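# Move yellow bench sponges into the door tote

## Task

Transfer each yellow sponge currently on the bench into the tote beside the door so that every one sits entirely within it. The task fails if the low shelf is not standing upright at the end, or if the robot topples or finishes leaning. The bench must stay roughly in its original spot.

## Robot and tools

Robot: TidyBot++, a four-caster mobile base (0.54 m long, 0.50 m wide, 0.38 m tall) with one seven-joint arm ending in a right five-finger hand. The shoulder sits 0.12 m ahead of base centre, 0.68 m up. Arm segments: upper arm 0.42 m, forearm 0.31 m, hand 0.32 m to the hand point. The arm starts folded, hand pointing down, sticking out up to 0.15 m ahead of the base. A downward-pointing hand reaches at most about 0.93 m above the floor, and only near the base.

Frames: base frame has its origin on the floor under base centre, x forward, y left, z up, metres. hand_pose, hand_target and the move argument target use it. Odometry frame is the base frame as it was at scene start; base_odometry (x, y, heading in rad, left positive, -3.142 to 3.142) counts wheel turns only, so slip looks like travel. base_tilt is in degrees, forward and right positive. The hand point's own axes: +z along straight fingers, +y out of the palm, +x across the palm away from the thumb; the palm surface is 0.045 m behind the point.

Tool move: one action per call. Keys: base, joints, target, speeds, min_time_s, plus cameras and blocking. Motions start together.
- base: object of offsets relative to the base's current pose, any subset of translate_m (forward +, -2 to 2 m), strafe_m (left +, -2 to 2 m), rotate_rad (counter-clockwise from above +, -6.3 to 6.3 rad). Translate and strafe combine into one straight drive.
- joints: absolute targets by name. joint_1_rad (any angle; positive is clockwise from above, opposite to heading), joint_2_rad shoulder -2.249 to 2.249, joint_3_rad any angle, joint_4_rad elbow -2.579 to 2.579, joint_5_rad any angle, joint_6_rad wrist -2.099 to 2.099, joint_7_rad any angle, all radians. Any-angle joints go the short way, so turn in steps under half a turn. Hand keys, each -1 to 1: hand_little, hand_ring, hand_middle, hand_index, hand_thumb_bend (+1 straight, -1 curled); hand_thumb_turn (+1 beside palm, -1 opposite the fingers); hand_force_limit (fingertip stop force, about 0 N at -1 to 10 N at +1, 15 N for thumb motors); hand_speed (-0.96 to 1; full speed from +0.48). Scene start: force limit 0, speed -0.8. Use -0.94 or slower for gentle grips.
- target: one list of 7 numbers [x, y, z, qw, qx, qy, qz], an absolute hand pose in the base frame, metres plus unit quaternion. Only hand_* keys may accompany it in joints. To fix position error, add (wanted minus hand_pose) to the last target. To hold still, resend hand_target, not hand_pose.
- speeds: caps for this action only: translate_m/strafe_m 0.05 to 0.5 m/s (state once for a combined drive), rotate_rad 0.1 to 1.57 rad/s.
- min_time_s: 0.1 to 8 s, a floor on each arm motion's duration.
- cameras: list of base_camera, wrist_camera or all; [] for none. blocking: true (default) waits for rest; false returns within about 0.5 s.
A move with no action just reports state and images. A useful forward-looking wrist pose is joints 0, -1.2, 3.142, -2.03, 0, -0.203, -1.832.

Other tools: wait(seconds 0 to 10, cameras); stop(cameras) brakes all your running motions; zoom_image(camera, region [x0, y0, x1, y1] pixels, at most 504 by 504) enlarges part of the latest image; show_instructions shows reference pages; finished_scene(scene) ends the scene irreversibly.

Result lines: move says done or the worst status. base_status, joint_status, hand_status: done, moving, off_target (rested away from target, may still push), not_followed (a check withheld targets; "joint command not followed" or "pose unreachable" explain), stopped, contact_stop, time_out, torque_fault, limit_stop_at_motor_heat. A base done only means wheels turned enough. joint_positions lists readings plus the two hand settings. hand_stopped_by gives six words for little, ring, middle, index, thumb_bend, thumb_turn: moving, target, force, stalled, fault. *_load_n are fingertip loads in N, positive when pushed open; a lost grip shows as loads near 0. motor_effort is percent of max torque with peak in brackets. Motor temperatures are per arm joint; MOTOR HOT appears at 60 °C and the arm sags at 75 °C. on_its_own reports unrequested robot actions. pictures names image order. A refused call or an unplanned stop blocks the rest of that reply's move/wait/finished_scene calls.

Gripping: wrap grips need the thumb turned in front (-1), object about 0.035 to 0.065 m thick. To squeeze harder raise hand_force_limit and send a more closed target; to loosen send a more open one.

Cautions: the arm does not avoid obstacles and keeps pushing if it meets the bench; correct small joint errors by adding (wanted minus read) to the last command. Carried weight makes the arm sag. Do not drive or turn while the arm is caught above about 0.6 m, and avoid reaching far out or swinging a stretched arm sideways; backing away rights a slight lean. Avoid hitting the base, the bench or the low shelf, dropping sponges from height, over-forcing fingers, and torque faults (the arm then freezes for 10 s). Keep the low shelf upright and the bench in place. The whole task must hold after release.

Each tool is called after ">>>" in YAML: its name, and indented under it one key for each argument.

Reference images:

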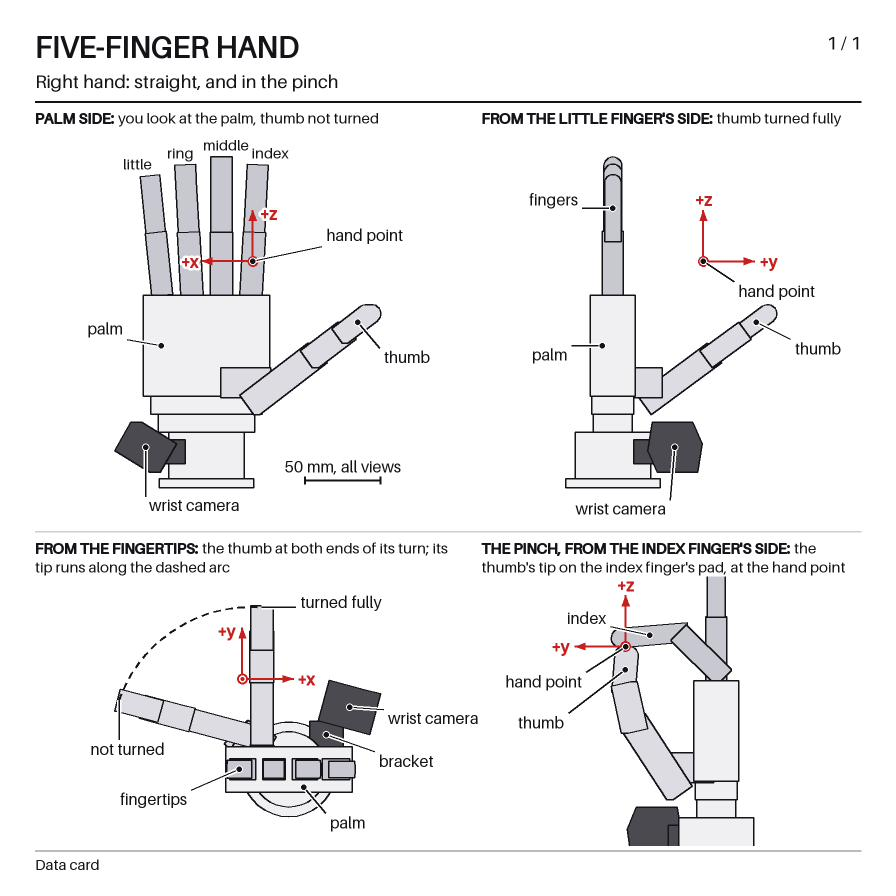

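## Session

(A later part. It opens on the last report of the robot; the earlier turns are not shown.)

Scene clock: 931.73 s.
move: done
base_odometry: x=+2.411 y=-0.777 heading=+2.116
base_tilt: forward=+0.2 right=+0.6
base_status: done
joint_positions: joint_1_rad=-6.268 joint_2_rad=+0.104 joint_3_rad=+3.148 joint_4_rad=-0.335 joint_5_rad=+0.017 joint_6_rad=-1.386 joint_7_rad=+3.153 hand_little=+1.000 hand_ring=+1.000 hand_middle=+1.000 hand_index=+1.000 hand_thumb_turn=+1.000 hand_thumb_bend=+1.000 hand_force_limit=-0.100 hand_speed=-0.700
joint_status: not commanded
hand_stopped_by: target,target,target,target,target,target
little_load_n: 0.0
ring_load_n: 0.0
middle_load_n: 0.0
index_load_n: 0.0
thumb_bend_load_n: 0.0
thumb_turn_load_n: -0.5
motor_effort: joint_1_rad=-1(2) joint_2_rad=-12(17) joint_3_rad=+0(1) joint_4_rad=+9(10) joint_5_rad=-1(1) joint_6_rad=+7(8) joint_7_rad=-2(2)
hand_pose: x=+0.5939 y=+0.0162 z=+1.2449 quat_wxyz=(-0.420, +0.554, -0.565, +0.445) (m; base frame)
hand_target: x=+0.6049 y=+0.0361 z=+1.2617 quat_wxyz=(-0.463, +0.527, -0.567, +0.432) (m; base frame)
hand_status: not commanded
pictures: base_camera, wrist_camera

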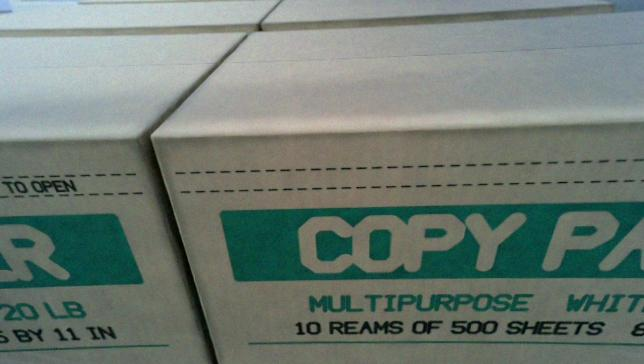

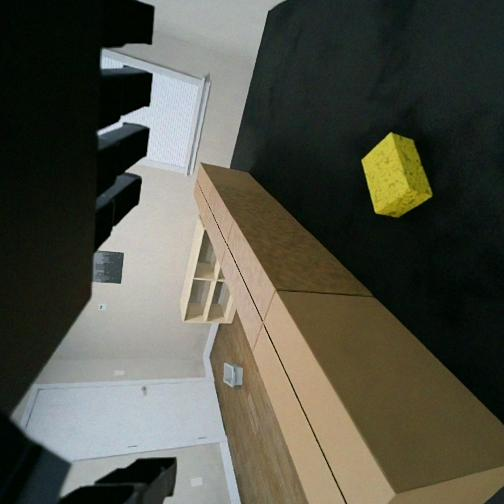

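>>> move:
  base: {"strafe_m":-0.008}
  joints: {"joint_1_rad":-6.283,"joint_2_rad":0.34,"joint_4_rad":-1.12,"joint_6_rad":-0.30,"joint_7_rad":3.06}
  min_time_s: 4
  cameras: ["wrist_camera"]

Scene clock: 986.77 s.
move: done
base_odometry: x=+2.418 y=-0.773 heading=+2.116
base_tilt: forward=+0.3 right=+0.6
base_status: done
joint_positions: joint_1_rad=-6.269 joint_2_rad=+0.307 joint_3_rad=+3.148 joint_4_rad=-1.082 joint_5_rad=+0.017 joint_6_rad=-0.379 joint_7_rad=+3.143 hand_little=+1.000 hand_ring=+1.000 hand_middle=+1.000 hand_index=+1.000 hand_thumb_turn=+1.000 hand_thumb_bend=+1.000 hand_force_limit=-0.100 hand_speed=-0.700
joint_status: all done
hand_stopped_by: target,target,target,target,target,target
little_load_n: 0.0
ring_load_n: 0.0
middle_load_n: 0.0
index_load_n: 0.0
thumb_bend_load_n: 0.0
thumb_turn_load_n: -0.5
motor_effort: joint_1_rad=-1(4) joint_2_rad=-25(27) joint_3_rad=+0(2) joint_4_rad=+16(17) joint_5_rad=-1(2) joint_6_rad=+7(9) joint_7_rad=-1(3)
hand_pose: x=+0.8600 y=+0.0149 z=+1.0168 quat_wxyz=(-0.438, +0.545, -0.549, +0.459) (m; base frame)
hand_target: x=+0.8773 y=+0.0366 z=+0.9962 quat_wxyz=(-0.468, +0.522, -0.567, +0.432) (m; base frame)
hand_status: not commanded
pictures: wrist_camera

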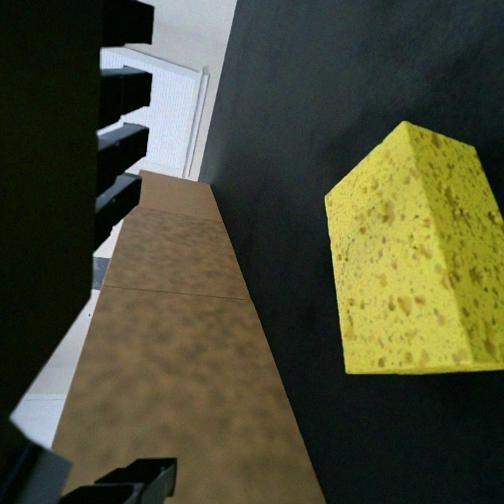

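>>> move:
  base: {"strafe_m":-0.008}
  joints: {"joint_2_rad":0.53,"joint_4_rad":-0.75,"joint_6_rad":-0.87}
  min_time_s: 4
  cameras: ["wrist_camera"]

Scene clock: 1009.23 s.
move: done
base_odometry: x=+2.425 y=-0.769 heading=+2.116
base_tilt: forward=+0.2 right=+0.5
base_status: done
joint_positions: joint_1_rad=-6.272 joint_2_rad=+0.487 joint_3_rad=+3.147 joint_4_rad=-0.781 joint_5_rad=+0.017 joint_6_rad=-0.795 joint_7_rad=+3.143 hand_little=+1.000 hand_ring=+1.000 hand_middle=+1.000 hand_index=+1.000 hand_thumb_turn=+1.000 hand_thumb_bend=+1.000 hand_force_limit=-0.100 hand_speed=-0.700
joint_status: all done
hand_stopped_by: target,target,target,target,target,target
little_load_n: 0.0
ring_load_n: 0.0
middle_load_n: 0.0
index_load_n: 0.0
thumb_bend_load_n: 0.0
thumb_turn_load_n: 0.0
motor_effort: joint_1_rad=-1(5) joint_2_rad=-29(30) joint_3_rad=+0(2) joint_4_rad=+15(17) joint_5_rad=-1(1) joint_6_rad=+6(10) joint_7_rad=-1(2)
hand_pose: x=+0.8720 y=+0.0162 z=+0.9416 quat_wxyz=(-0.353, +0.604, -0.609, +0.373) (m; base frame)
hand_target: x=+0.8710 y=+0.0366 z=+0.9106 quat_wxyz=(-0.350, +0.596, -0.647, +0.323) (m; base frame)
hand_status: not commanded
pictures: wrist_camera

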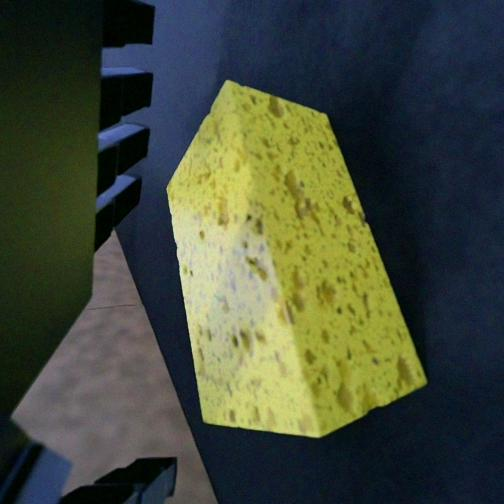

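>>> move:
  joints: {"joint_2_rad":0.553}
  min_time_s: 1
  cameras: ["wrist_camera"]

Scene clock: 1020.93 s.
move: done
base_odometry: x=+2.425 y=-0.769 heading=+2.116
base_tilt: forward=+0.3 right=+0.5
base_status: not commanded
joint_positions: joint_1_rad=-6.272 joint_2_rad=+0.510 joint_3_rad=+3.147 joint_4_rad=-0.781 joint_5_rad=+0.017 joint_6_rad=-0.796 joint_7_rad=+3.143 hand_little=+1.000 hand_ring=+1.000 hand_middle=+1.000 hand_index=+1.000 hand_thumb_turn=+1.000 hand_thumb_bend=+1.000 hand_force_limit=-0.100 hand_speed=-0.700
joint_status: all done
hand_stopped_by: target,target,target,target,target,target
little_load_n: -0.5
ring_load_n: 0.0
middle_load_n: 0.0
index_load_n: -0.5
thumb_bend_load_n: 0.0
thumb_turn_load_n: -0.5
motor_effort: joint_1_rad=-1(2) joint_2_rad=-29(31) joint_3_rad=+0(0) joint_4_rad=+15(16) joint_5_rad=-1(1) joint_6_rad=+7(7) joint_7_rad=-1(3)
hand_pose: x=+0.8775 y=+0.0161 z=+0.9239 quat_wxyz=(-0.346, +0.609, -0.614, +0.365) (m; base frame)
hand_target: x=+0.8760 y=+0.0366 z=+0.8932 quat_wxyz=(-0.342, +0.600, -0.651, +0.316) (m; base frame)
hand_status: not commanded
pictures: wrist_camera

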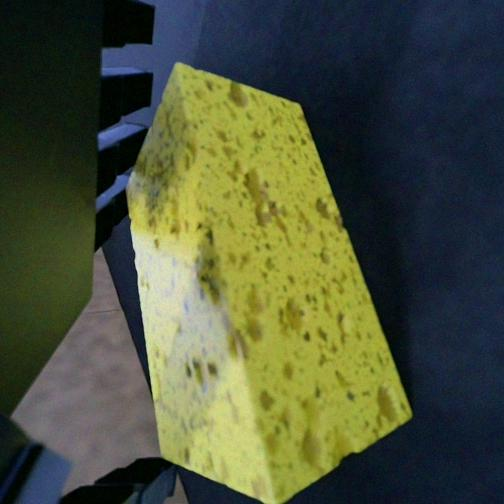

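>>> move:
  base: {"translate_m":-0.15}
  speeds: {"translate_m":0.08}
  cameras: ["wrist_camera"]

Scene clock: 1027.73 s.
move: done
base_odometry: x=+2.503 y=-0.897 heading=+2.116
base_tilt: forward=+0.3 right=+0.6
base_status: done
joint_positions: joint_1_rad=-6.272 joint_2_rad=+0.516 joint_3_rad=+3.147 joint_4_rad=-0.777 joint_5_rad=+0.017 joint_6_rad=-0.799 joint_7_rad=+3.143 hand_little=+1.000 hand_ring=+1.000 hand_middle=+1.000 hand_index=+1.000 hand_thumb_turn=+1.000 hand_thumb_bend=+1.000 hand_force_limit=-0.100 hand_speed=-0.700
joint_status: not commanded
hand_stopped_by: target,target,target,target,target,target
little_load_n: 0.0
ring_load_n: 0.0
middle_load_n: 0.0
index_load_n: 0.0
thumb_bend_load_n: 0.0
thumb_turn_load_n: 0.0
motor_effort: joint_1_rad=-1(3) joint_2_rad=-29(32) joint_3_rad=+0(1) joint_4_rad=+15(16) joint_5_rad=+0(1) joint_6_rad=+7(7) joint_7_rad=-1(3)
hand_pose: x=+0.8787 y=+0.0161 z=+0.9213 quat_wxyz=(-0.345, +0.609, -0.614, +0.364) (m; base frame)
hand_target: x=+0.8760 y=+0.0366 z=+0.8932 quat_wxyz=(-0.342, +0.600, -0.651, +0.316) (m; base frame)
hand_status: not commanded
pictures: wrist_camera

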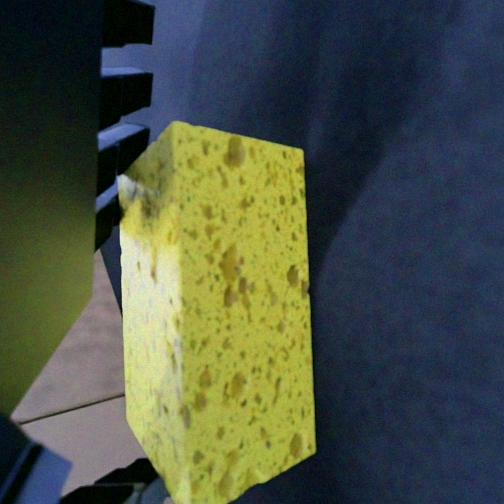

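>>> move:
  base: {"translate_m":-0.1}
  speeds: {"translate_m":0.08}
  cameras: ["wrist_camera"]

Scene clock: 1035.13 s.
move: done
base_odometry: x=+2.555 y=-0.982 heading=+2.116
base_tilt: forward=+0.3 right=+0.6
base_status: done
joint_positions: joint_1_rad=-6.272 joint_2_rad=+0.518 joint_3_rad=+3.147 joint_4_rad=-0.774 joint_5_rad=+0.017 joint_6_rad=-0.800 joint_7_rad=+3.142 hand_little=+1.000 hand_ring=+1.000 hand_middle=+1.000 hand_index=+1.000 hand_thumb_turn=+1.000 hand_thumb_bend=+1.000 hand_force_limit=-0.100 hand_speed=-0.700
joint_status: not commanded
hand_stopped_by: target,target,target,target,target,target
little_load_n: 0.0
ring_load_n: 0.0
middle_load_n: 0.0
index_load_n: 0.0
thumb_bend_load_n: 0.0
thumb_turn_load_n: 0.0
motor_effort: joint_1_rad=-1(2) joint_2_rad=-28(31) joint_3_rad=+0(1) joint_4_rad=+14(15) joint_5_rad=-1(1) joint_6_rad=+6(7) joint_7_rad=-1(2)
hand_pose: x=+0.8794 y=+0.0162 z=+0.9210 quat_wxyz=(-0.345, +0.609, -0.615, +0.364) (m; base frame)
hand_target: x=+0.8760 y=+0.0366 z=+0.8932 quat_wxyz=(-0.342, +0.600, -0.651, +0.316) (m; base frame)
hand_status: not commanded
pictures: wrist_camera

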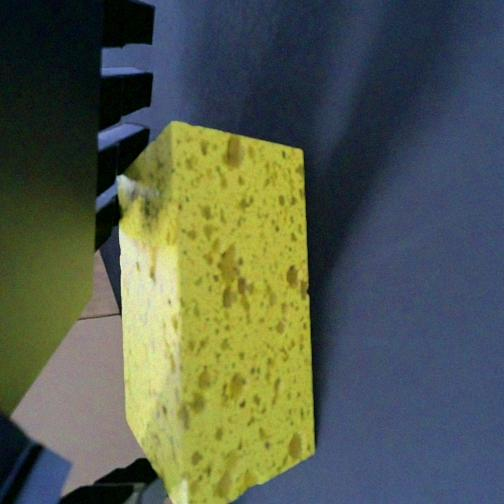

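>>> move:
  joints: {"joint_2_rad":0.38}
  min_time_s: 1.5

>>> move:
  joints: {"joint_1_rad":-6.283,"joint_2_rad":0.14,"joint_4_rad":-0.90,"joint_6_rad":-1.30,"hand_thumb_turn":-1}
  min_time_s: 3

>>> move:
  base: {"translate_m":0.2,"strafe_m":0.045}
  speeds: {"translate_m":0.15}
  cameras: ["all"]

Scene clock: 1062.80 s.
move: done
base_odometry: x=+2.555 y=-0.982 heading=+2.116
base_tilt: forward=+0.2 right=+0.5
base_status: not commanded
joint_positions: joint_1_rad=-6.272 joint_2_rad=+0.406 joint_3_rad=+3.147 joint_4_rad=-0.774 joint_5_rad=+0.017 joint_6_rad=-0.800 joint_7_rad=+3.142 hand_little=+1.000 hand_ring=+1.000 hand_middle=+1.000 hand_index=+1.000 hand_thumb_turn=+1.000 hand_thumb_bend=+1.000 hand_force_limit=-0.100 hand_speed=-0.700
joint_status: all done
hand_stopped_by: target,target,target,target,target,target
little_load_n: 0.0
ring_load_n: 0.0
middle_load_n: 0.0
index_load_n: 0.0
thumb_bend_load_n: 0.0
thumb_turn_load_n: -0.5
motor_effort: joint_1_rad=-1(2) joint_2_rad=-27(31) joint_3_rad=+0(0) joint_4_rad=+15(16) joint_5_rad=-1(1) joint_6_rad=+6(8) joint_7_rad=-1(2)
hand_pose: x=+0.8480 y=+0.0165 z=+1.0043 quat_wxyz=(-0.378, +0.588, -0.594, +0.398) (m; base frame)
hand_target: x=+0.8284 y=+0.0366 z=+1.0204 quat_wxyz=(-0.397, +0.570, -0.619, +0.366) (m; base frame)
hand_status: not commanded
pictures: none

Scene clock: 1066.73 s.
move: done
base_odometry: x=+2.555 y=-0.982 heading=+2.116
base_tilt: forward=+0.3 right=+0.6
base_status: not commanded
joint_positions: joint_1_rad=-6.272 joint_2_rad=+0.169 joint_3_rad=+3.147 joint_4_rad=-0.861 joint_5_rad=+0.017 joint_6_rad=-1.227 joint_7_rad=+3.142 hand_little=+1.000 hand_ring=+1.000 hand_middle=+1.000 hand_index=+1.000 hand_thumb_turn=-1.000 hand_thumb_bend=+1.000 hand_force_limit=-0.100 hand_speed=-0.700
joint_status: all done
hand_stopped_by: target,target,target,target,target,target
little_load_n: 0.0
ring_load_n: 0.0
middle_load_n: 0.0
index_load_n: 0.0
thumb_bend_load_n: 0.0
thumb_turn_load_n: 0.0
motor_effort: joint_1_rad=-1(3) joint_2_rad=-19(27) joint_3_rad=+0(0) joint_4_rad=+13(16) joint_5_rad=-1(1) joint_6_rad=+6(8) joint_7_rad=-1(2)
hand_pose: x=+0.6708 y=+0.0179 z=+1.0074 quat_wxyz=(-0.294, +0.633, -0.645, +0.311) (m; base frame)
hand_target: x=+0.6403 y=+0.0367 z=+0.9923 quat_wxyz=(-0.287, +0.624, -0.677, +0.264) (m; base frame)
hand_status: not commanded
pictures: none

Scene clock: 1068.77 s.
move: done
base_odometry: x=+2.413 y=-0.835 heading=+2.116
base_tilt: forward=+0.3 right=+0.6
base_status: done
joint_positions: joint_1_rad=-6.272 joint_2_rad=+0.153 joint_3_rad=+3.147 joint_4_rad=-0.864 joint_5_rad=+0.017 joint_6_rad=-1.230 joint_7_rad=+3.142 hand_little=+1.000 hand_ring=+1.000 hand_middle=+1.000 hand_index=+1.000 hand_thumb_turn=-1.000 hand_thumb_bend=+1.000 hand_force_limit=-0.100 hand_speed=-0.700
joint_status: not commanded
hand_stopped_by: target,target,target,target,target,target
little_load_n: 0.0
ring_load_n: 0.0
middle_load_n: 0.0
index_load_n: 0.0
thumb_bend_load_n: 0.0
thumb_turn_load_n: 0.0
motor_effort: joint_1_rad=+0(3) joint_2_rad=-18(22) joint_3_rad=+0(1) joint_4_rad=+13(14) joint_5_rad=-1(1) joint_6_rad=+6(7) joint_7_rad=-1(2)
hand_pose: x=+0.6646 y=+0.0180 z=+1.0138 quat_wxyz=(-0.297, +0.632, -0.643, +0.314) (m; base frame)
hand_target: x=+0.6403 y=+0.0367 z=+0.9923 quat_wxyz=(-0.287, +0.624, -0.677, +0.264) (m; base frame)
hand_status: not commanded
pictures: base_camera, wrist_camera

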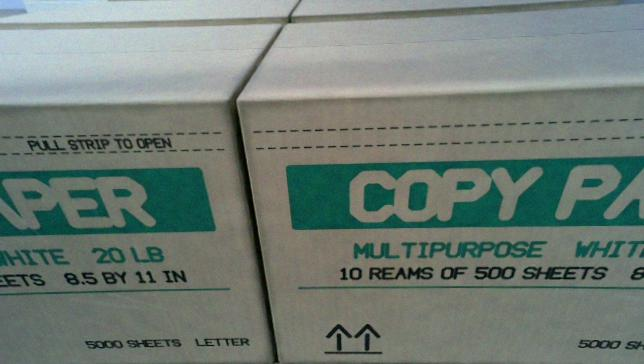

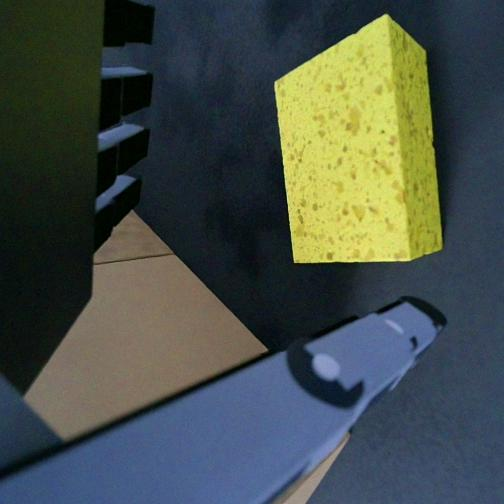

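>>> move:
  base: {"strafe_m":-0.10}
  joints: {"joint_1_rad":-6.143,"joint_2_rad":0.355,"joint_4_rad":-0.564,"joint_5_rad":-0.528,"joint_6_rad":-1.50,"joint_7_rad":3.692}
  min_time_s: 3
  cameras: ["wrist_camera"]

Scene clock: 1121.60 s.
move: done
base_odometry: x=+2.498 y=-0.783 heading=+2.117
base_tilt: forward=+0.2 right=+0.5
base_status: done
joint_positions: joint_1_rad=-6.167 joint_2_rad=+0.319 joint_3_rad=+3.147 joint_4_rad=-0.593 joint_5_rad=-0.452 joint_6_rad=-1.427 joint_7_rad=+3.609 hand_little=+1.000 hand_ring=+1.000 hand_middle=+1.000 hand_index=+1.000 hand_thumb_turn=-1.000 hand_thumb_bend=+1.000 hand_force_limit=-0.100 hand_speed=-0.700
joint_status: all done
hand_stopped_by: target,target,target,target,target,target
little_load_n: 0.0
ring_load_n: 0.0
middle_load_n: 0.0
index_load_n: 0.0
thumb_bend_load_n: 0.0
thumb_turn_load_n: 0.0
motor_effort: joint_1_rad=-1(4) joint_2_rad=-21(22) joint_3_rad=+0(2) joint_4_rad=+13(15) joint_5_rad=-3(4) joint_6_rad=+5(7) joint_7_rad=-1(3)
hand_pose: x=+0.6774 y=+0.0784 z=+1.0271 quat_wxyz=(-0.369, +0.767, -0.469, +0.234) (m; base frame)
hand_target: x=+0.6695 y=+0.0848 z=+1.0142 quat_wxyz=(-0.371, +0.796, -0.433, +0.202) (m; base frame)
hand_status: not commanded
pictures: wrist_camera

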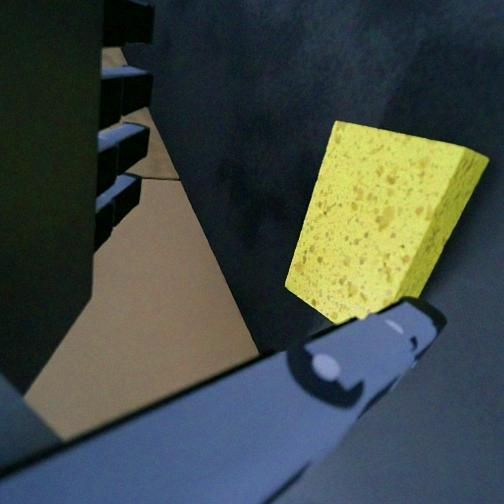

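>>> move:
  joints: {"joint_1_rad":-6.12,"joint_2_rad":0.215,"joint_4_rad":-0.975,"joint_5_rad":-0.60,"joint_6_rad":-1.175,"joint_7_rad":3.87}
  min_time_s: 3
  cameras: ["wrist_camera"]

Scene clock: 1151.37 s.
move: done
base_odometry: x=+2.498 y=-0.783 heading=+2.117
base_tilt: forward=+0.2 right=+0.6
base_status: not commanded
joint_positions: joint_1_rad=-6.144 joint_2_rad=+0.249 joint_3_rad=+3.147 joint_4_rad=-0.937 joint_5_rad=-0.522 joint_6_rad=-1.250 joint_7_rad=+3.787 hand_little=+1.000 hand_ring=+1.000 hand_middle=+1.000 hand_index=+1.000 hand_thumb_turn=-1.000 hand_thumb_bend=+1.000 hand_force_limit=-0.100 hand_speed=-0.700
joint_status: all done
hand_stopped_by: target,target,target,target,target,target
little_load_n: 0.0
ring_load_n: 0.0
middle_load_n: 0.0
index_load_n: 0.0
thumb_bend_load_n: 0.0
thumb_turn_load_n: 0.0
motor_effort: joint_1_rad=-1(3) joint_2_rad=-21(23) joint_3_rad=+0(1) joint_4_rad=+13(14) joint_5_rad=-4(5) joint_6_rad=+4(7) joint_7_rad=-1(3)
hand_pose: x=+0.6746 y=+0.0755 z=+0.9539 quat_wxyz=(-0.365, +0.785, -0.455, +0.210) (m; base frame)
hand_target: x=+0.6826 y=+0.0785 z=+0.9776 quat_wxyz=(-0.399, +0.774, -0.428, +0.243) (m; base frame)
hand_status: not commanded
pictures: wrist_camera

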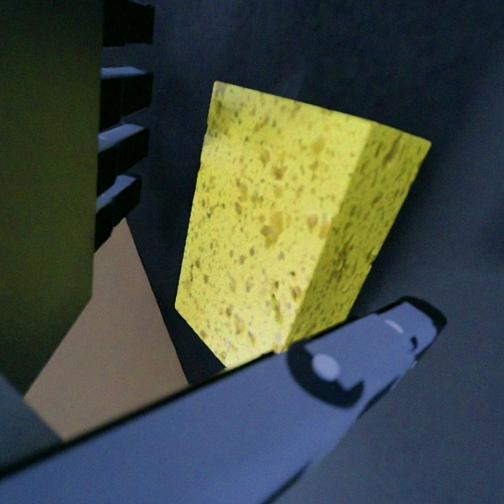

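>>> move:
  joints: {"hand_force_limit":-0.1,"hand_speed":-0.88,"hand_index":0.2,"hand_middle":0.2,"hand_thumb_bend":0.35}
  cameras: ["wrist_camera"]

Scene clock: 1157.87 s.
move: off_target
base_odometry: x=+2.498 y=-0.783 heading=+2.117
base_tilt: forward=+0.3 right=+0.6
base_status: not commanded
joint_positions: joint_1_rad=-6.144 joint_2_rad=+0.249 joint_3_rad=+3.147 joint_4_rad=-0.937 joint_5_rad=-0.523 joint_6_rad=-1.249 joint_7_rad=+3.787 hand_little=+1.000 hand_ring=+1.000 hand_middle=+0.300 hand_index=+0.277 hand_thumb_turn=-1.000 hand_thumb_bend=+0.637 hand_force_limit=-0.100 hand_speed=-0.880
joint_status: hand_middle off_target (ended at +0.300, target +0.200); hand_index off_target (ended at +0.277, target +0.200); hand_thumb_bend off_target (ended at +0.637, target +0.350); the others done
hand_stopped_by: target,target,force,force,force,target
little_load_n: 0.0
ring_load_n: 0.0
middle_load_n: 3.5
index_load_n: 6.5
thumb_bend_load_n: 8.5
thumb_turn_load_n: -0.5
motor_effort: joint_1_rad=-1(2) joint_2_rad=-21(21) joint_3_rad=+0(1) joint_4_rad=+14(14) joint_5_rad=-4(5) joint_6_rad=+4(5) joint_7_rad=-1(2)
hand_pose: x=+0.6749 y=+0.0755 z=+0.9542 quat_wxyz=(-0.365, +0.784, -0.455, +0.211) (m; base frame)
hand_target: x=+0.6826 y=+0.0785 z=+0.9776 quat_wxyz=(-0.399, +0.774, -0.428, +0.243) (m; base frame)
hand_status: not commanded
pictures: wrist_camera

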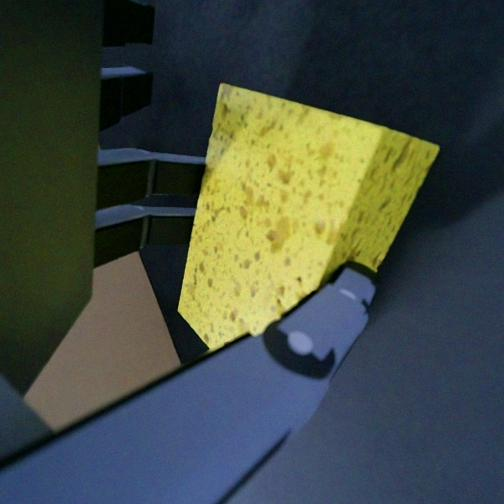

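>>> move:
  joints: {"joint_2_rad":0.06}
  min_time_s: 2

>>> move:
  joints: {"joint_1_rad":-6.283,"joint_2_rad":-0.33,"joint_4_rad":-1.108,"joint_5_rad":0,"joint_6_rad":-1.35,"joint_7_rad":3.14}
  min_time_s: 3
  cameras: ["wrist_camera"]

>>> move:
  base: {"strafe_m":1.2}
  speeds: {"strafe_m":0.35}

Scene clock: 1183.67 s.
move: done
base_odometry: x=+2.498 y=-0.783 heading=+2.117
base_tilt: forward=+0.3 right=+0.6
base_status: not commanded
joint_positions: joint_1_rad=-6.144 joint_2_rad=+0.086 joint_3_rad=+3.147 joint_4_rad=-0.938 joint_5_rad=-0.523 joint_6_rad=-1.249 joint_7_rad=+3.787 hand_little=+1.000 hand_ring=+1.000 hand_middle=+0.300 hand_index=+0.277 hand_thumb_turn=-1.000 hand_thumb_bend=+0.637 hand_force_limit=-0.100 hand_speed=-0.880
joint_status: all done
hand_stopped_by: target,target,force,force,force,target
little_load_n: 0.0
ring_load_n: 0.0
middle_load_n: 3.5
index_load_n: 6.5
thumb_bend_load_n: 8.5
thumb_turn_load_n: -0.5
motor_effort: joint_1_rad=-1(2) joint_2_rad=-16(22) joint_3_rad=+0(1) joint_4_rad=+13(14) joint_5_rad=-4(5) joint_6_rad=+5(7) joint_7_rad=-1(2)
hand_pose: x=+0.6241 y=+0.0828 z=+1.0377 quat_wxyz=(-0.392, +0.769, -0.422, +0.278) (m; base frame)
hand_target: x=+0.6311 y=+0.0870 z=+1.0580 quat_wxyz=(-0.421, +0.758, -0.393, +0.306) (m; base frame)
hand_status: not commanded
pictures: none

Scene clock: 1187.27 s.
move: done
base_odometry: x=+2.498 y=-0.783 heading=+2.117
base_tilt: forward=+0.2 right=+0.5
base_status: not commanded
joint_positions: joint_1_rad=-6.259 joint_2_rad=-0.313 joint_3_rad=+3.147 joint_4_rad=-1.072 joint_5_rad=-0.071 joint_6_rad=-1.277 joint_7_rad=+3.224 hand_little=+1.000 hand_ring=+1.000 hand_middle=+0.300 hand_index=+0.277 hand_thumb_turn=-1.000 hand_thumb_bend=+0.637 hand_force_limit=-0.100 hand_speed=-0.880
joint_status: all done
hand_stopped_by: target,target,force,force,force,target
little_load_n: 0.0
ring_load_n: 0.0
middle_load_n: 3.5
index_load_n: 6.5
thumb_bend_load_n: 8.5
thumb_turn_load_n: -0.5
motor_effort: joint_1_rad=-1(3) joint_2_rad=-3(18) joint_3_rad=+1(1) joint_4_rad=+12(14) joint_5_rad=-1(5) joint_6_rad=+7(8) joint_7_rad=-1(3)
hand_pose: x=+0.4648 y=+0.0394 z=+1.1117 quat_wxyz=(-0.376, +0.623, -0.579, +0.368) (m; base frame)
hand_target: x=+0.4449 y=+0.0320 z=+1.0824 quat_wxyz=(-0.343, +0.618, -0.619, +0.343) (m; base frame)
hand_status: not commanded
pictures: wrist_camera

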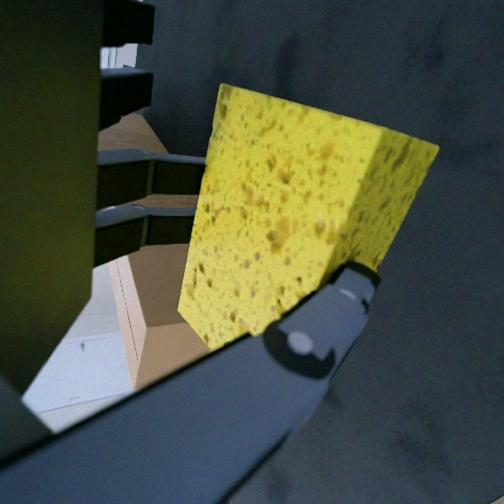

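Scene clock: 1191.73 s.
move: done
base_odometry: x=+1.472 y=-1.406 heading=+2.117
base_tilt: forward=+0.2 right=+0.5
base_status: done
joint_positions: joint_1_rad=-6.261 joint_2_rad=-0.317 joint_3_rad=+3.146 joint_4_rad=-1.074 joint_5_rad=-0.064 joint_6_rad=-1.279 joint_7_rad=+3.223 hand_little=+1.000 hand_ring=+1.000 hand_middle=+0.300 hand_index=+0.277 hand_thumb_turn=-1.000 hand_thumb_bend=+0.637 hand_force_limit=-0.100 hand_speed=-0.880
joint_status: not commanded
hand_stopped_by: target,target,force,force,force,target
little_load_n: 0.0
ring_load_n: 0.0
middle_load_n: 3.5
index_load_n: 6.5
thumb_bend_load_n: 8.5
thumb_turn_load_n: -0.5
motor_effort: joint_1_rad=-1(2) joint_2_rad=-3(6) joint_3_rad=+1(2) joint_4_rad=+12(13) joint_5_rad=-1(2) joint_6_rad=+7(8) joint_7_rad=-1(2)
hand_pose: x=+0.4630 y=+0.0383 z=+1.1118 quat_wxyz=(-0.374, +0.623, -0.579, +0.370) (m; base frame)
hand_target: x=+0.4449 y=+0.0320 z=+1.0824 quat_wxyz=(-0.343, +0.618, -0.619, +0.343) (m; base frame)
hand_status: not commanded
pictures: none

>>> move:
  base: {"translate_m":1.938,"strafe_m":0.722,"rotate_rad":0.688}
  speeds: {"translate_m":0.4,"rotate_rad":0.5}
  cameras: ["all"]

>>> move:
  base: {"translate_m":0.4}
  speeds: {"translate_m":0.25}
  joints: {"joint_1_rad":-6.283,"joint_5_rad":0.03,"joint_7_rad":3.10}
  cameras: ["base_camera"]

Scene clock: 1204.70 s.
move: done
base_odometry: x=-0.151 y=-0.124 heading=+2.805
base_tilt: forward=+0.3 right=+0.5
base_status: done
joint_positions: joint_1_rad=-6.263 joint_2_rad=-0.325 joint_3_rad=+3.146 joint_4_rad=-1.076 joint_5_rad=-0.062 joint_6_rad=-1.279 joint_7_rad=+3.223 hand_little=+1.000 hand_ring=+1.000 hand_middle=+0.300 hand_index=+0.277 hand_thumb_turn=-1.000 hand_thumb_bend=+0.637 hand_force_limit=-0.100 hand_speed=-0.880
joint_status: not commanded
hand_stopped_by: target,target,force,force,force,target
little_load_n: 0.0
ring_load_n: 0.0
middle_load_n: 3.5
index_load_n: 6.5
thumb_bend_load_n: 8.5
thumb_turn_load_n: 0.0
motor_effort: joint_1_rad=-2(2) joint_2_rad=-2(6) joint_3_rad=+1(2) joint_4_rad=+12(13) joint_5_rad=-1(3) joint_6_rad=+7(8) joint_7_rad=-1(3)
hand_pose: x=+0.4596 y=+0.0382 z=+1.1130 quat_wxyz=(-0.375, +0.622, -0.578, +0.372) (m; base frame)
hand_target: x=+0.4449 y=+0.0320 z=+1.0824 quat_wxyz=(-0.343, +0.618, -0.619, +0.343) (m; base frame)
hand_status: not commanded
pictures: base_camera, wrist_camera

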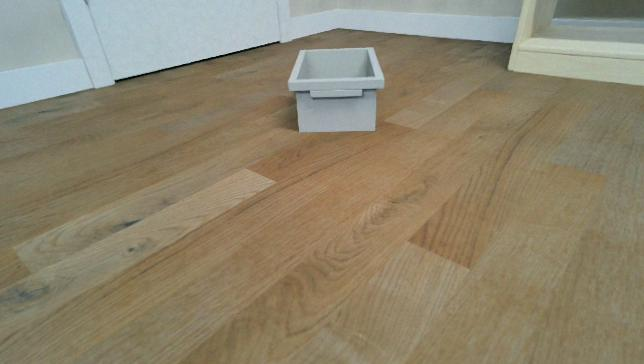

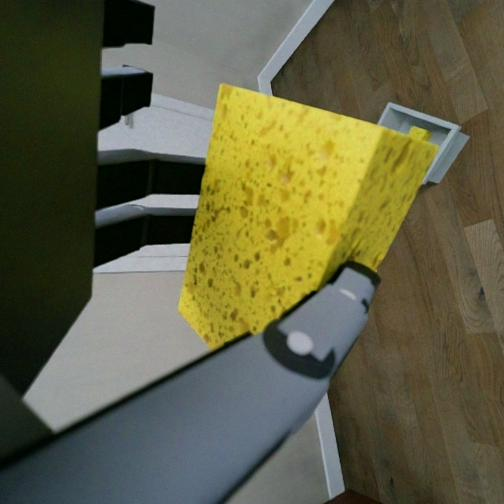

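Scene clock: 1207.17 s.
move: done
base_odometry: x=-0.528 y=+0.008 heading=+2.805
base_tilt: forward=+0.2 right=+0.6
base_status: done
joint_positions: joint_1_rad=-6.263 joint_2_rad=-0.328 joint_3_rad=+3.146 joint_4_rad=-1.077 joint_5_rad=-0.031 joint_6_rad=-1.279 joint_7_rad=+3.175 hand_little=+1.000 hand_ring=+1.000 hand_middle=+0.300 hand_index=+0.277 hand_thumb_turn=-1.000 hand_thumb_bend=+0.637 hand_force_limit=-0.100 hand_speed=-0.880
joint_status: all done
hand_stopped_by: target,target,force,force,force,target
little_load_n: 0.0
ring_load_n: 0.0
middle_load_n: 3.5
index_load_n: 6.5
thumb_bend_load_n: 8.5
thumb_turn_load_n: -0.5
motor_effort: joint_1_rad=-1(2) joint_2_rad=-2(5) joint_3_rad=+1(1) joint_4_rad=+12(13) joint_5_rad=-1(2) joint_6_rad=+7(8) joint_7_rad=-1(3)
hand_pose: x=+0.4597 y=+0.0312 z=+1.1139 quat_wxyz=(-0.374, +0.605, -0.595, +0.373) (m; base frame)
hand_target: x=+0.4462 y=+0.0246 z=+1.0829 quat_wxyz=(-0.340, +0.602, -0.634, +0.346) (m; base frame)
hand_status: not commanded
pictures: base_camera

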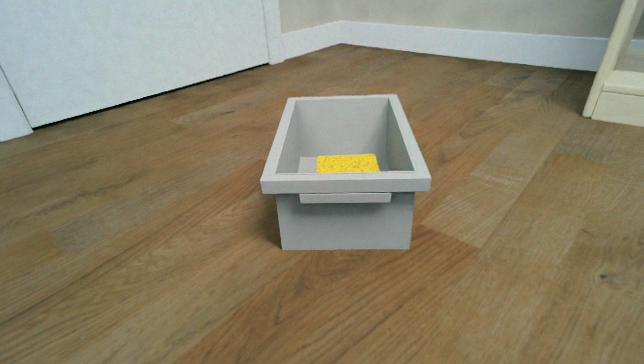

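>>> move:
  base: {"translate_m":0.098,"strafe_m":-0.03}
  speeds: {"translate_m":0.15}
  joints: {"joint_1_rad":-6.283,"joint_2_rad":1.128,"joint_4_rad":-2.13,"joint_5_rad":0.08,"joint_6_rad":0.989,"joint_7_rad":3.07}
  min_time_s: 5
  cameras: ["all"]

Scene clock: 1223.23 s.
move: done
base_odometry: x=-0.611 y=+0.069 heading=+2.805
base_tilt: forward=+0.3 right=+0.6
base_status: done
joint_positions: joint_1_rad=-6.263 joint_2_rad=+1.096 joint_3_rad=+3.146 joint_4_rad=-2.107 joint_5_rad=+0.008 joint_6_rad=+0.910 joint_7_rad=+3.153 hand_little=+1.000 hand_ring=+1.000 hand_middle=+0.300 hand_index=+0.277 hand_thumb_turn=-1.000 hand_thumb_bend=+0.637 hand_force_limit=-0.100 hand_speed=-0.880
joint_status: all done
hand_stopped_by: target,target,force,force,force,target
little_load_n: 0.0
ring_load_n: 0.0
middle_load_n: 3.0
index_load_n: 6.5
thumb_bend_load_n: 8.0
thumb_turn_load_n: -0.5
motor_effort: joint_1_rad=+0(3) joint_2_rad=-29(31) joint_3_rad=+0(1) joint_4_rad=+3(17) joint_5_rad=-1(2) joint_6_rad=+6(8) joint_7_rad=-1(3)
hand_pose: x=+0.6761 y=+0.0192 z=+0.3022 quat_wxyz=(-0.286, +0.644, -0.645, +0.296) (m; base frame)
hand_target: x=+0.6687 y=+0.0549 z=+0.2989 quat_wxyz=(-0.323, +0.642, -0.640, +0.273) (m; base frame)
hand_status: not commanded
pictures: base_camera, wrist_camera

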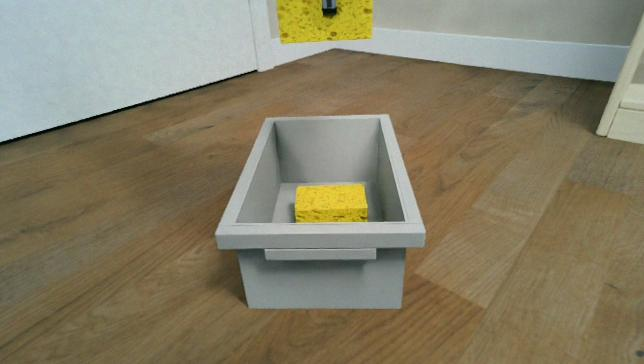

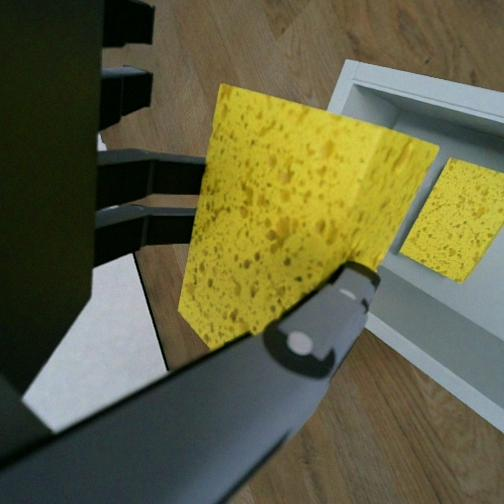

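>>> move:
  joints: {"joint_2_rad":1.4435,"joint_4_rad":-1.936,"joint_6_rad":1.11}
  min_time_s: 3

>>> move:
  joints: {"joint_2_rad":1.675,"joint_4_rad":-1.73,"joint_6_rad":1.13}
  min_time_s: 3
  cameras: ["all"]

Scene clock: 1235.23 s.
move: done
base_odometry: x=-0.611 y=+0.069 heading=+2.805
base_tilt: forward=+0.2 right=+0.5
base_status: not commanded
joint_positions: joint_1_rad=-6.263 joint_2_rad=+1.404 joint_3_rad=+3.146 joint_4_rad=-1.960 joint_5_rad=+0.008 joint_6_rad=+1.033 joint_7_rad=+3.153 hand_little=+1.000 hand_ring=+1.000 hand_middle=+0.300 hand_index=+0.277 hand_thumb_turn=-1.000 hand_thumb_bend=+0.637 hand_force_limit=-0.100 hand_speed=-0.880
joint_status: all done
hand_stopped_by: target,target,force,force,force,target
little_load_n: 0.0
ring_load_n: 0.0
middle_load_n: 3.5
index_load_n: 6.5
thumb_bend_load_n: 8.5
thumb_turn_load_n: -0.5
motor_effort: joint_1_rad=-1(2) joint_2_rad=-29(30) joint_3_rad=-1(1) joint_4_rad=+0(3) joint_5_rad=-1(1) joint_6_rad=+5(7) joint_7_rad=-2(2)
hand_pose: x=+0.6567 y=+0.0199 z=+0.1792 quat_wxyz=(-0.275, +0.649, -0.650, +0.283) (m; base frame)
hand_target: x=+0.6681 y=+0.0569 z=+0.1791 quat_wxyz=(-0.326, +0.640, -0.642, +0.269) (m; base frame)
hand_status: not commanded
pictures: none

Scene clock: 1238.57 s.
move: done
base_odometry: x=-0.611 y=+0.069 heading=+2.805
base_tilt: forward=+0.2 right=+0.6
base_status: not commanded
joint_positions: joint_1_rad=-6.263 joint_2_rad=+1.627 joint_3_rad=+3.146 joint_4_rad=-1.752 joint_5_rad=+0.008 joint_6_rad=+1.062 joint_7_rad=+3.152 hand_little=+1.000 hand_ring=+1.000 hand_middle=+0.300 hand_index=+0.277 hand_thumb_turn=-1.000 hand_thumb_bend=+0.637 hand_force_limit=-0.100 hand_speed=-0.880
joint_status: all done
hand_stopped_by: target,target,force,force,force,target
little_load_n: 0.0
ring_load_n: 0.0
middle_load_n: 3.5
index_load_n: 6.5
thumb_bend_load_n: 8.0
thumb_turn_load_n: -0.5
motor_effort: joint_1_rad=-1(2) joint_2_rad=-28(30) joint_3_rad=-1(1) joint_4_rad=+0(2) joint_5_rad=+0(1) joint_6_rad=+4(7) joint_7_rad=-1(2)
hand_pose: x=+0.6610 y=+0.0200 z=+0.0897 quat_wxyz=(-0.279, +0.648, -0.648, +0.287) (m; base frame)
hand_target: x=+0.6601 y=+0.0573 z=+0.0829 quat_wxyz=(-0.324, +0.640, -0.643, +0.267) (m; base frame)
hand_status: not commanded
pictures: base_camera, wrist_camera

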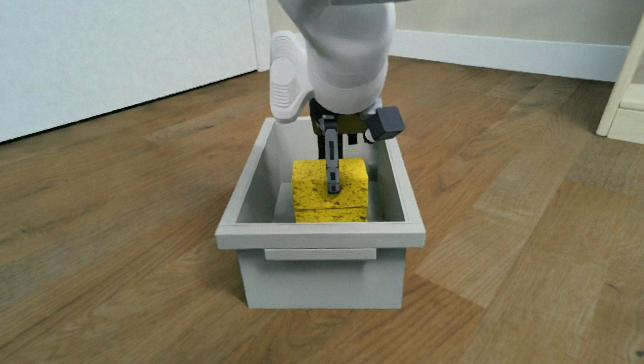

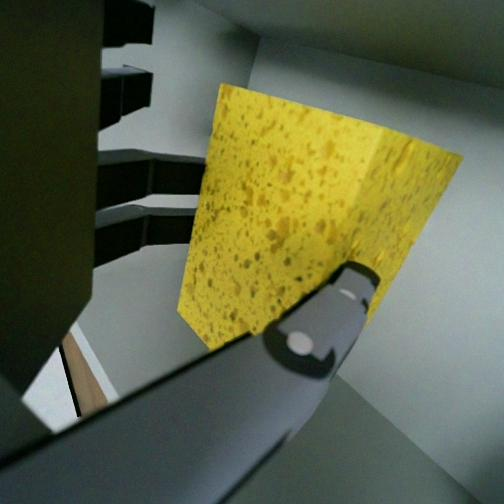

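>>> move:
  joints: {"hand_speed":-0.7,"hand_index":1,"hand_middle":1,"hand_thumb_bend":1}

>>> move:
  joints: {"joint_2_rad":1.4435,"joint_4_rad":-1.936,"joint_6_rad":1.11}
  min_time_s: 2.5

>>> move:
  joints: {"joint_2_rad":1.128,"joint_4_rad":-2.13,"joint_6_rad":0.989}
  min_time_s: 2

>>> move:
  joints: {"joint_2_rad":-0.33,"joint_4_rad":-1.108,"joint_6_rad":-1.35}
  min_time_s: 4
  cameras: ["all"]

Scene clock: 1245.60 s.
move: done
base_odometry: x=-0.611 y=+0.069 heading=+2.805
base_tilt: forward=+0.3 right=+0.6
base_status: not commanded
joint_positions: joint_1_rad=-6.263 joint_2_rad=+1.633 joint_3_rad=+3.146 joint_4_rad=-1.752 joint_5_rad=+0.009 joint_6_rad=+1.063 joint_7_rad=+3.152 hand_little=+1.000 hand_ring=+1.000 hand_middle=+1.000 hand_index=+1.000 hand_thumb_turn=-1.000 hand_thumb_bend=+1.000 hand_force_limit=-0.100 hand_speed=-0.700
joint_status: all done
hand_stopped_by: target,target,target,target,target,target
little_load_n: 0.0
ring_load_n: 0.0
middle_load_n: 0.0
index_load_n: 0.0
thumb_bend_load_n: 0.0
thumb_turn_load_n: 0.0
motor_effort: joint_1_rad=-1(2) joint_2_rad=-29(30) joint_3_rad=+0(1) joint_4_rad=-1(1) joint_5_rad=-1(1) joint_6_rad=+5(6) joint_7_rad=-1(2)
hand_pose: x=+0.6571 y=+0.0202 z=+0.0861 quat_wxyz=(-0.277, +0.649, -0.649, +0.285) (m; base frame)
hand_target: x=+0.6601 y=+0.0573 z=+0.0829 quat_wxyz=(-0.324, +0.640, -0.643, +0.267) (m; base frame)
hand_status: not commanded
pictures: none

Scene clock: 1248.40 s.
move: done
base_odometry: x=-0.611 y=+0.069 heading=+2.805
base_tilt: forward=+0.3 right=+0.5
base_status: not commanded
joint_positions: joint_1_rad=-6.263 joint_2_rad=+1.478 joint_3_rad=+3.146 joint_4_rad=-1.912 joint_5_rad=+0.009 joint_6_rad=+1.063 joint_7_rad=+3.152 hand_little=+1.000 hand_ring=+1.000 hand_middle=+1.000 hand_index=+1.000 hand_thumb_turn=-1.000 hand_thumb_bend=+1.000 hand_force_limit=-0.100 hand_speed=-0.700
joint_status: all done
hand_stopped_by: target,target,target,target,target,target
little_load_n: 0.0
ring_load_n: 0.0
middle_load_n: 0.0
index_load_n: 0.0
thumb_bend_load_n: 0.0
thumb_turn_load_n: 0.0
motor_effort: joint_1_rad=-2(2) joint_2_rad=-29(30) joint_3_rad=+0(1) joint_4_rad=+0(2) joint_5_rad=-1(1) joint_6_rad=+5(7) joint_7_rad=-1(2)
hand_pose: x=+0.6533 y=+0.0202 z=+0.1507 quat_wxyz=(-0.276, +0.649, -0.650, +0.284) (m; base frame)
hand_target: x=+0.6681 y=+0.0569 z=+0.1791 quat_wxyz=(-0.326, +0.640, -0.642, +0.269) (m; base frame)
hand_status: not commanded
pictures: none

Scene clock: 1250.73 s.
move: done
base_odometry: x=-0.611 y=+0.069 heading=+2.805
base_tilt: forward=+0.3 right=+0.5
base_status: not commanded
joint_positions: joint_1_rad=-6.263 joint_2_rad=+1.160 joint_3_rad=+3.146 joint_4_rad=-2.106 joint_5_rad=+0.009 joint_6_rad=+1.058 joint_7_rad=+3.152 hand_little=+1.000 hand_ring=+1.000 hand_middle=+1.000 hand_index=+1.000 hand_thumb_turn=-1.000 hand_thumb_bend=+1.000 hand_force_limit=-0.100 hand_speed=-0.700
joint_status: all done
hand_stopped_by: target,target,target,target,target,target
little_load_n: 0.0
ring_load_n: 0.0
middle_load_n: 0.0
index_load_n: -0.5
thumb_bend_load_n: 0.0
thumb_turn_load_n: 0.0
motor_effort: joint_1_rad=-1(2) joint_2_rad=-29(30) joint_3_rad=+0(1) joint_4_rad=+2(2) joint_5_rad=+0(1) joint_6_rad=+6(7) joint_7_rad=-1(2)
hand_pose: x=+0.6888 y=+0.0194 z=+0.2976 quat_wxyz=(-0.313, +0.631, -0.632, +0.323) (m; base frame)
hand_target: x=+0.6687 y=+0.0549 z=+0.2989 quat_wxyz=(-0.323, +0.642, -0.640, +0.273) (m; base frame)
hand_status: not commanded
pictures: none

Scene clock: 1255.40 s.
move: done
base_odometry: x=-0.611 y=+0.069 heading=+2.805
base_tilt: forward=+0.3 right=+0.5
base_status: not commanded
joint_positions: joint_1_rad=-6.263 joint_2_rad=-0.330 joint_3_rad=+3.146 joint_4_rad=-1.131 joint_5_rad=+0.009 joint_6_rad=-1.274 joint_7_rad=+3.152 hand_little=+1.000 hand_ring=+1.000 hand_middle=+1.000 hand_index=+1.000 hand_thumb_turn=-1.000 hand_thumb_bend=+1.000 hand_force_limit=-0.100 hand_speed=-0.700
joint_status: all done
hand_stopped_by: target,target,target,target,target,target
little_load_n: 0.0
ring_load_n: 0.0
middle_load_n: 0.0
index_load_n: 0.0
thumb_bend_load_n: 0.0
thumb_turn_load_n: 0.0
motor_effort: joint_1_rad=-1(2) joint_2_rad=-2(31) joint_3_rad=+0(1) joint_4_rad=+12(17) joint_5_rad=-1(1) joint_6_rad=+6(8) joint_7_rad=-1(2)
hand_pose: x=+0.4621 y=+0.0197 z=+1.0898 quat_wxyz=(-0.350, +0.604, -0.614, +0.368) (m; base frame)
hand_target: x=+0.4474 y=+0.0099 z=+1.0832 quat_wxyz=(-0.329, +0.587, -0.647, +0.359) (m; base frame)
hand_status: not commanded
pictures: base_camera, wrist_camera

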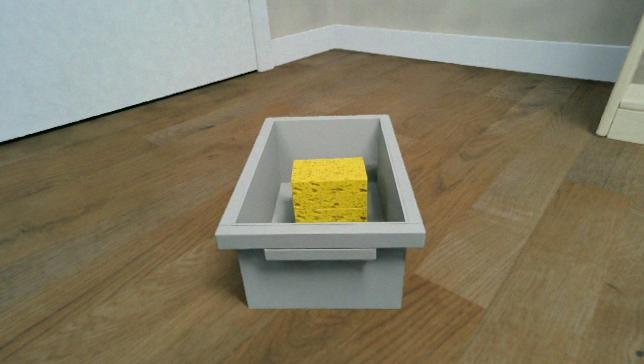

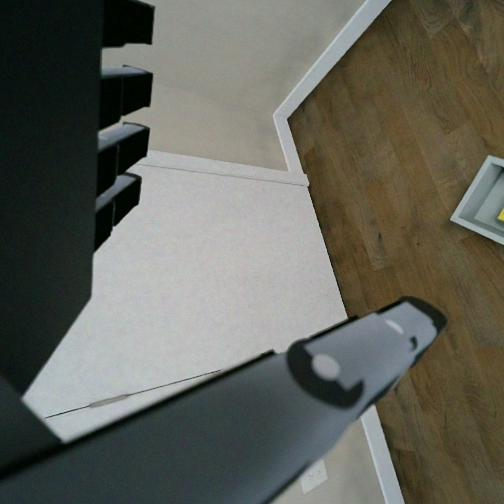

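>>> finished_scene:
  scene: 1

The scene is finished: the task was done.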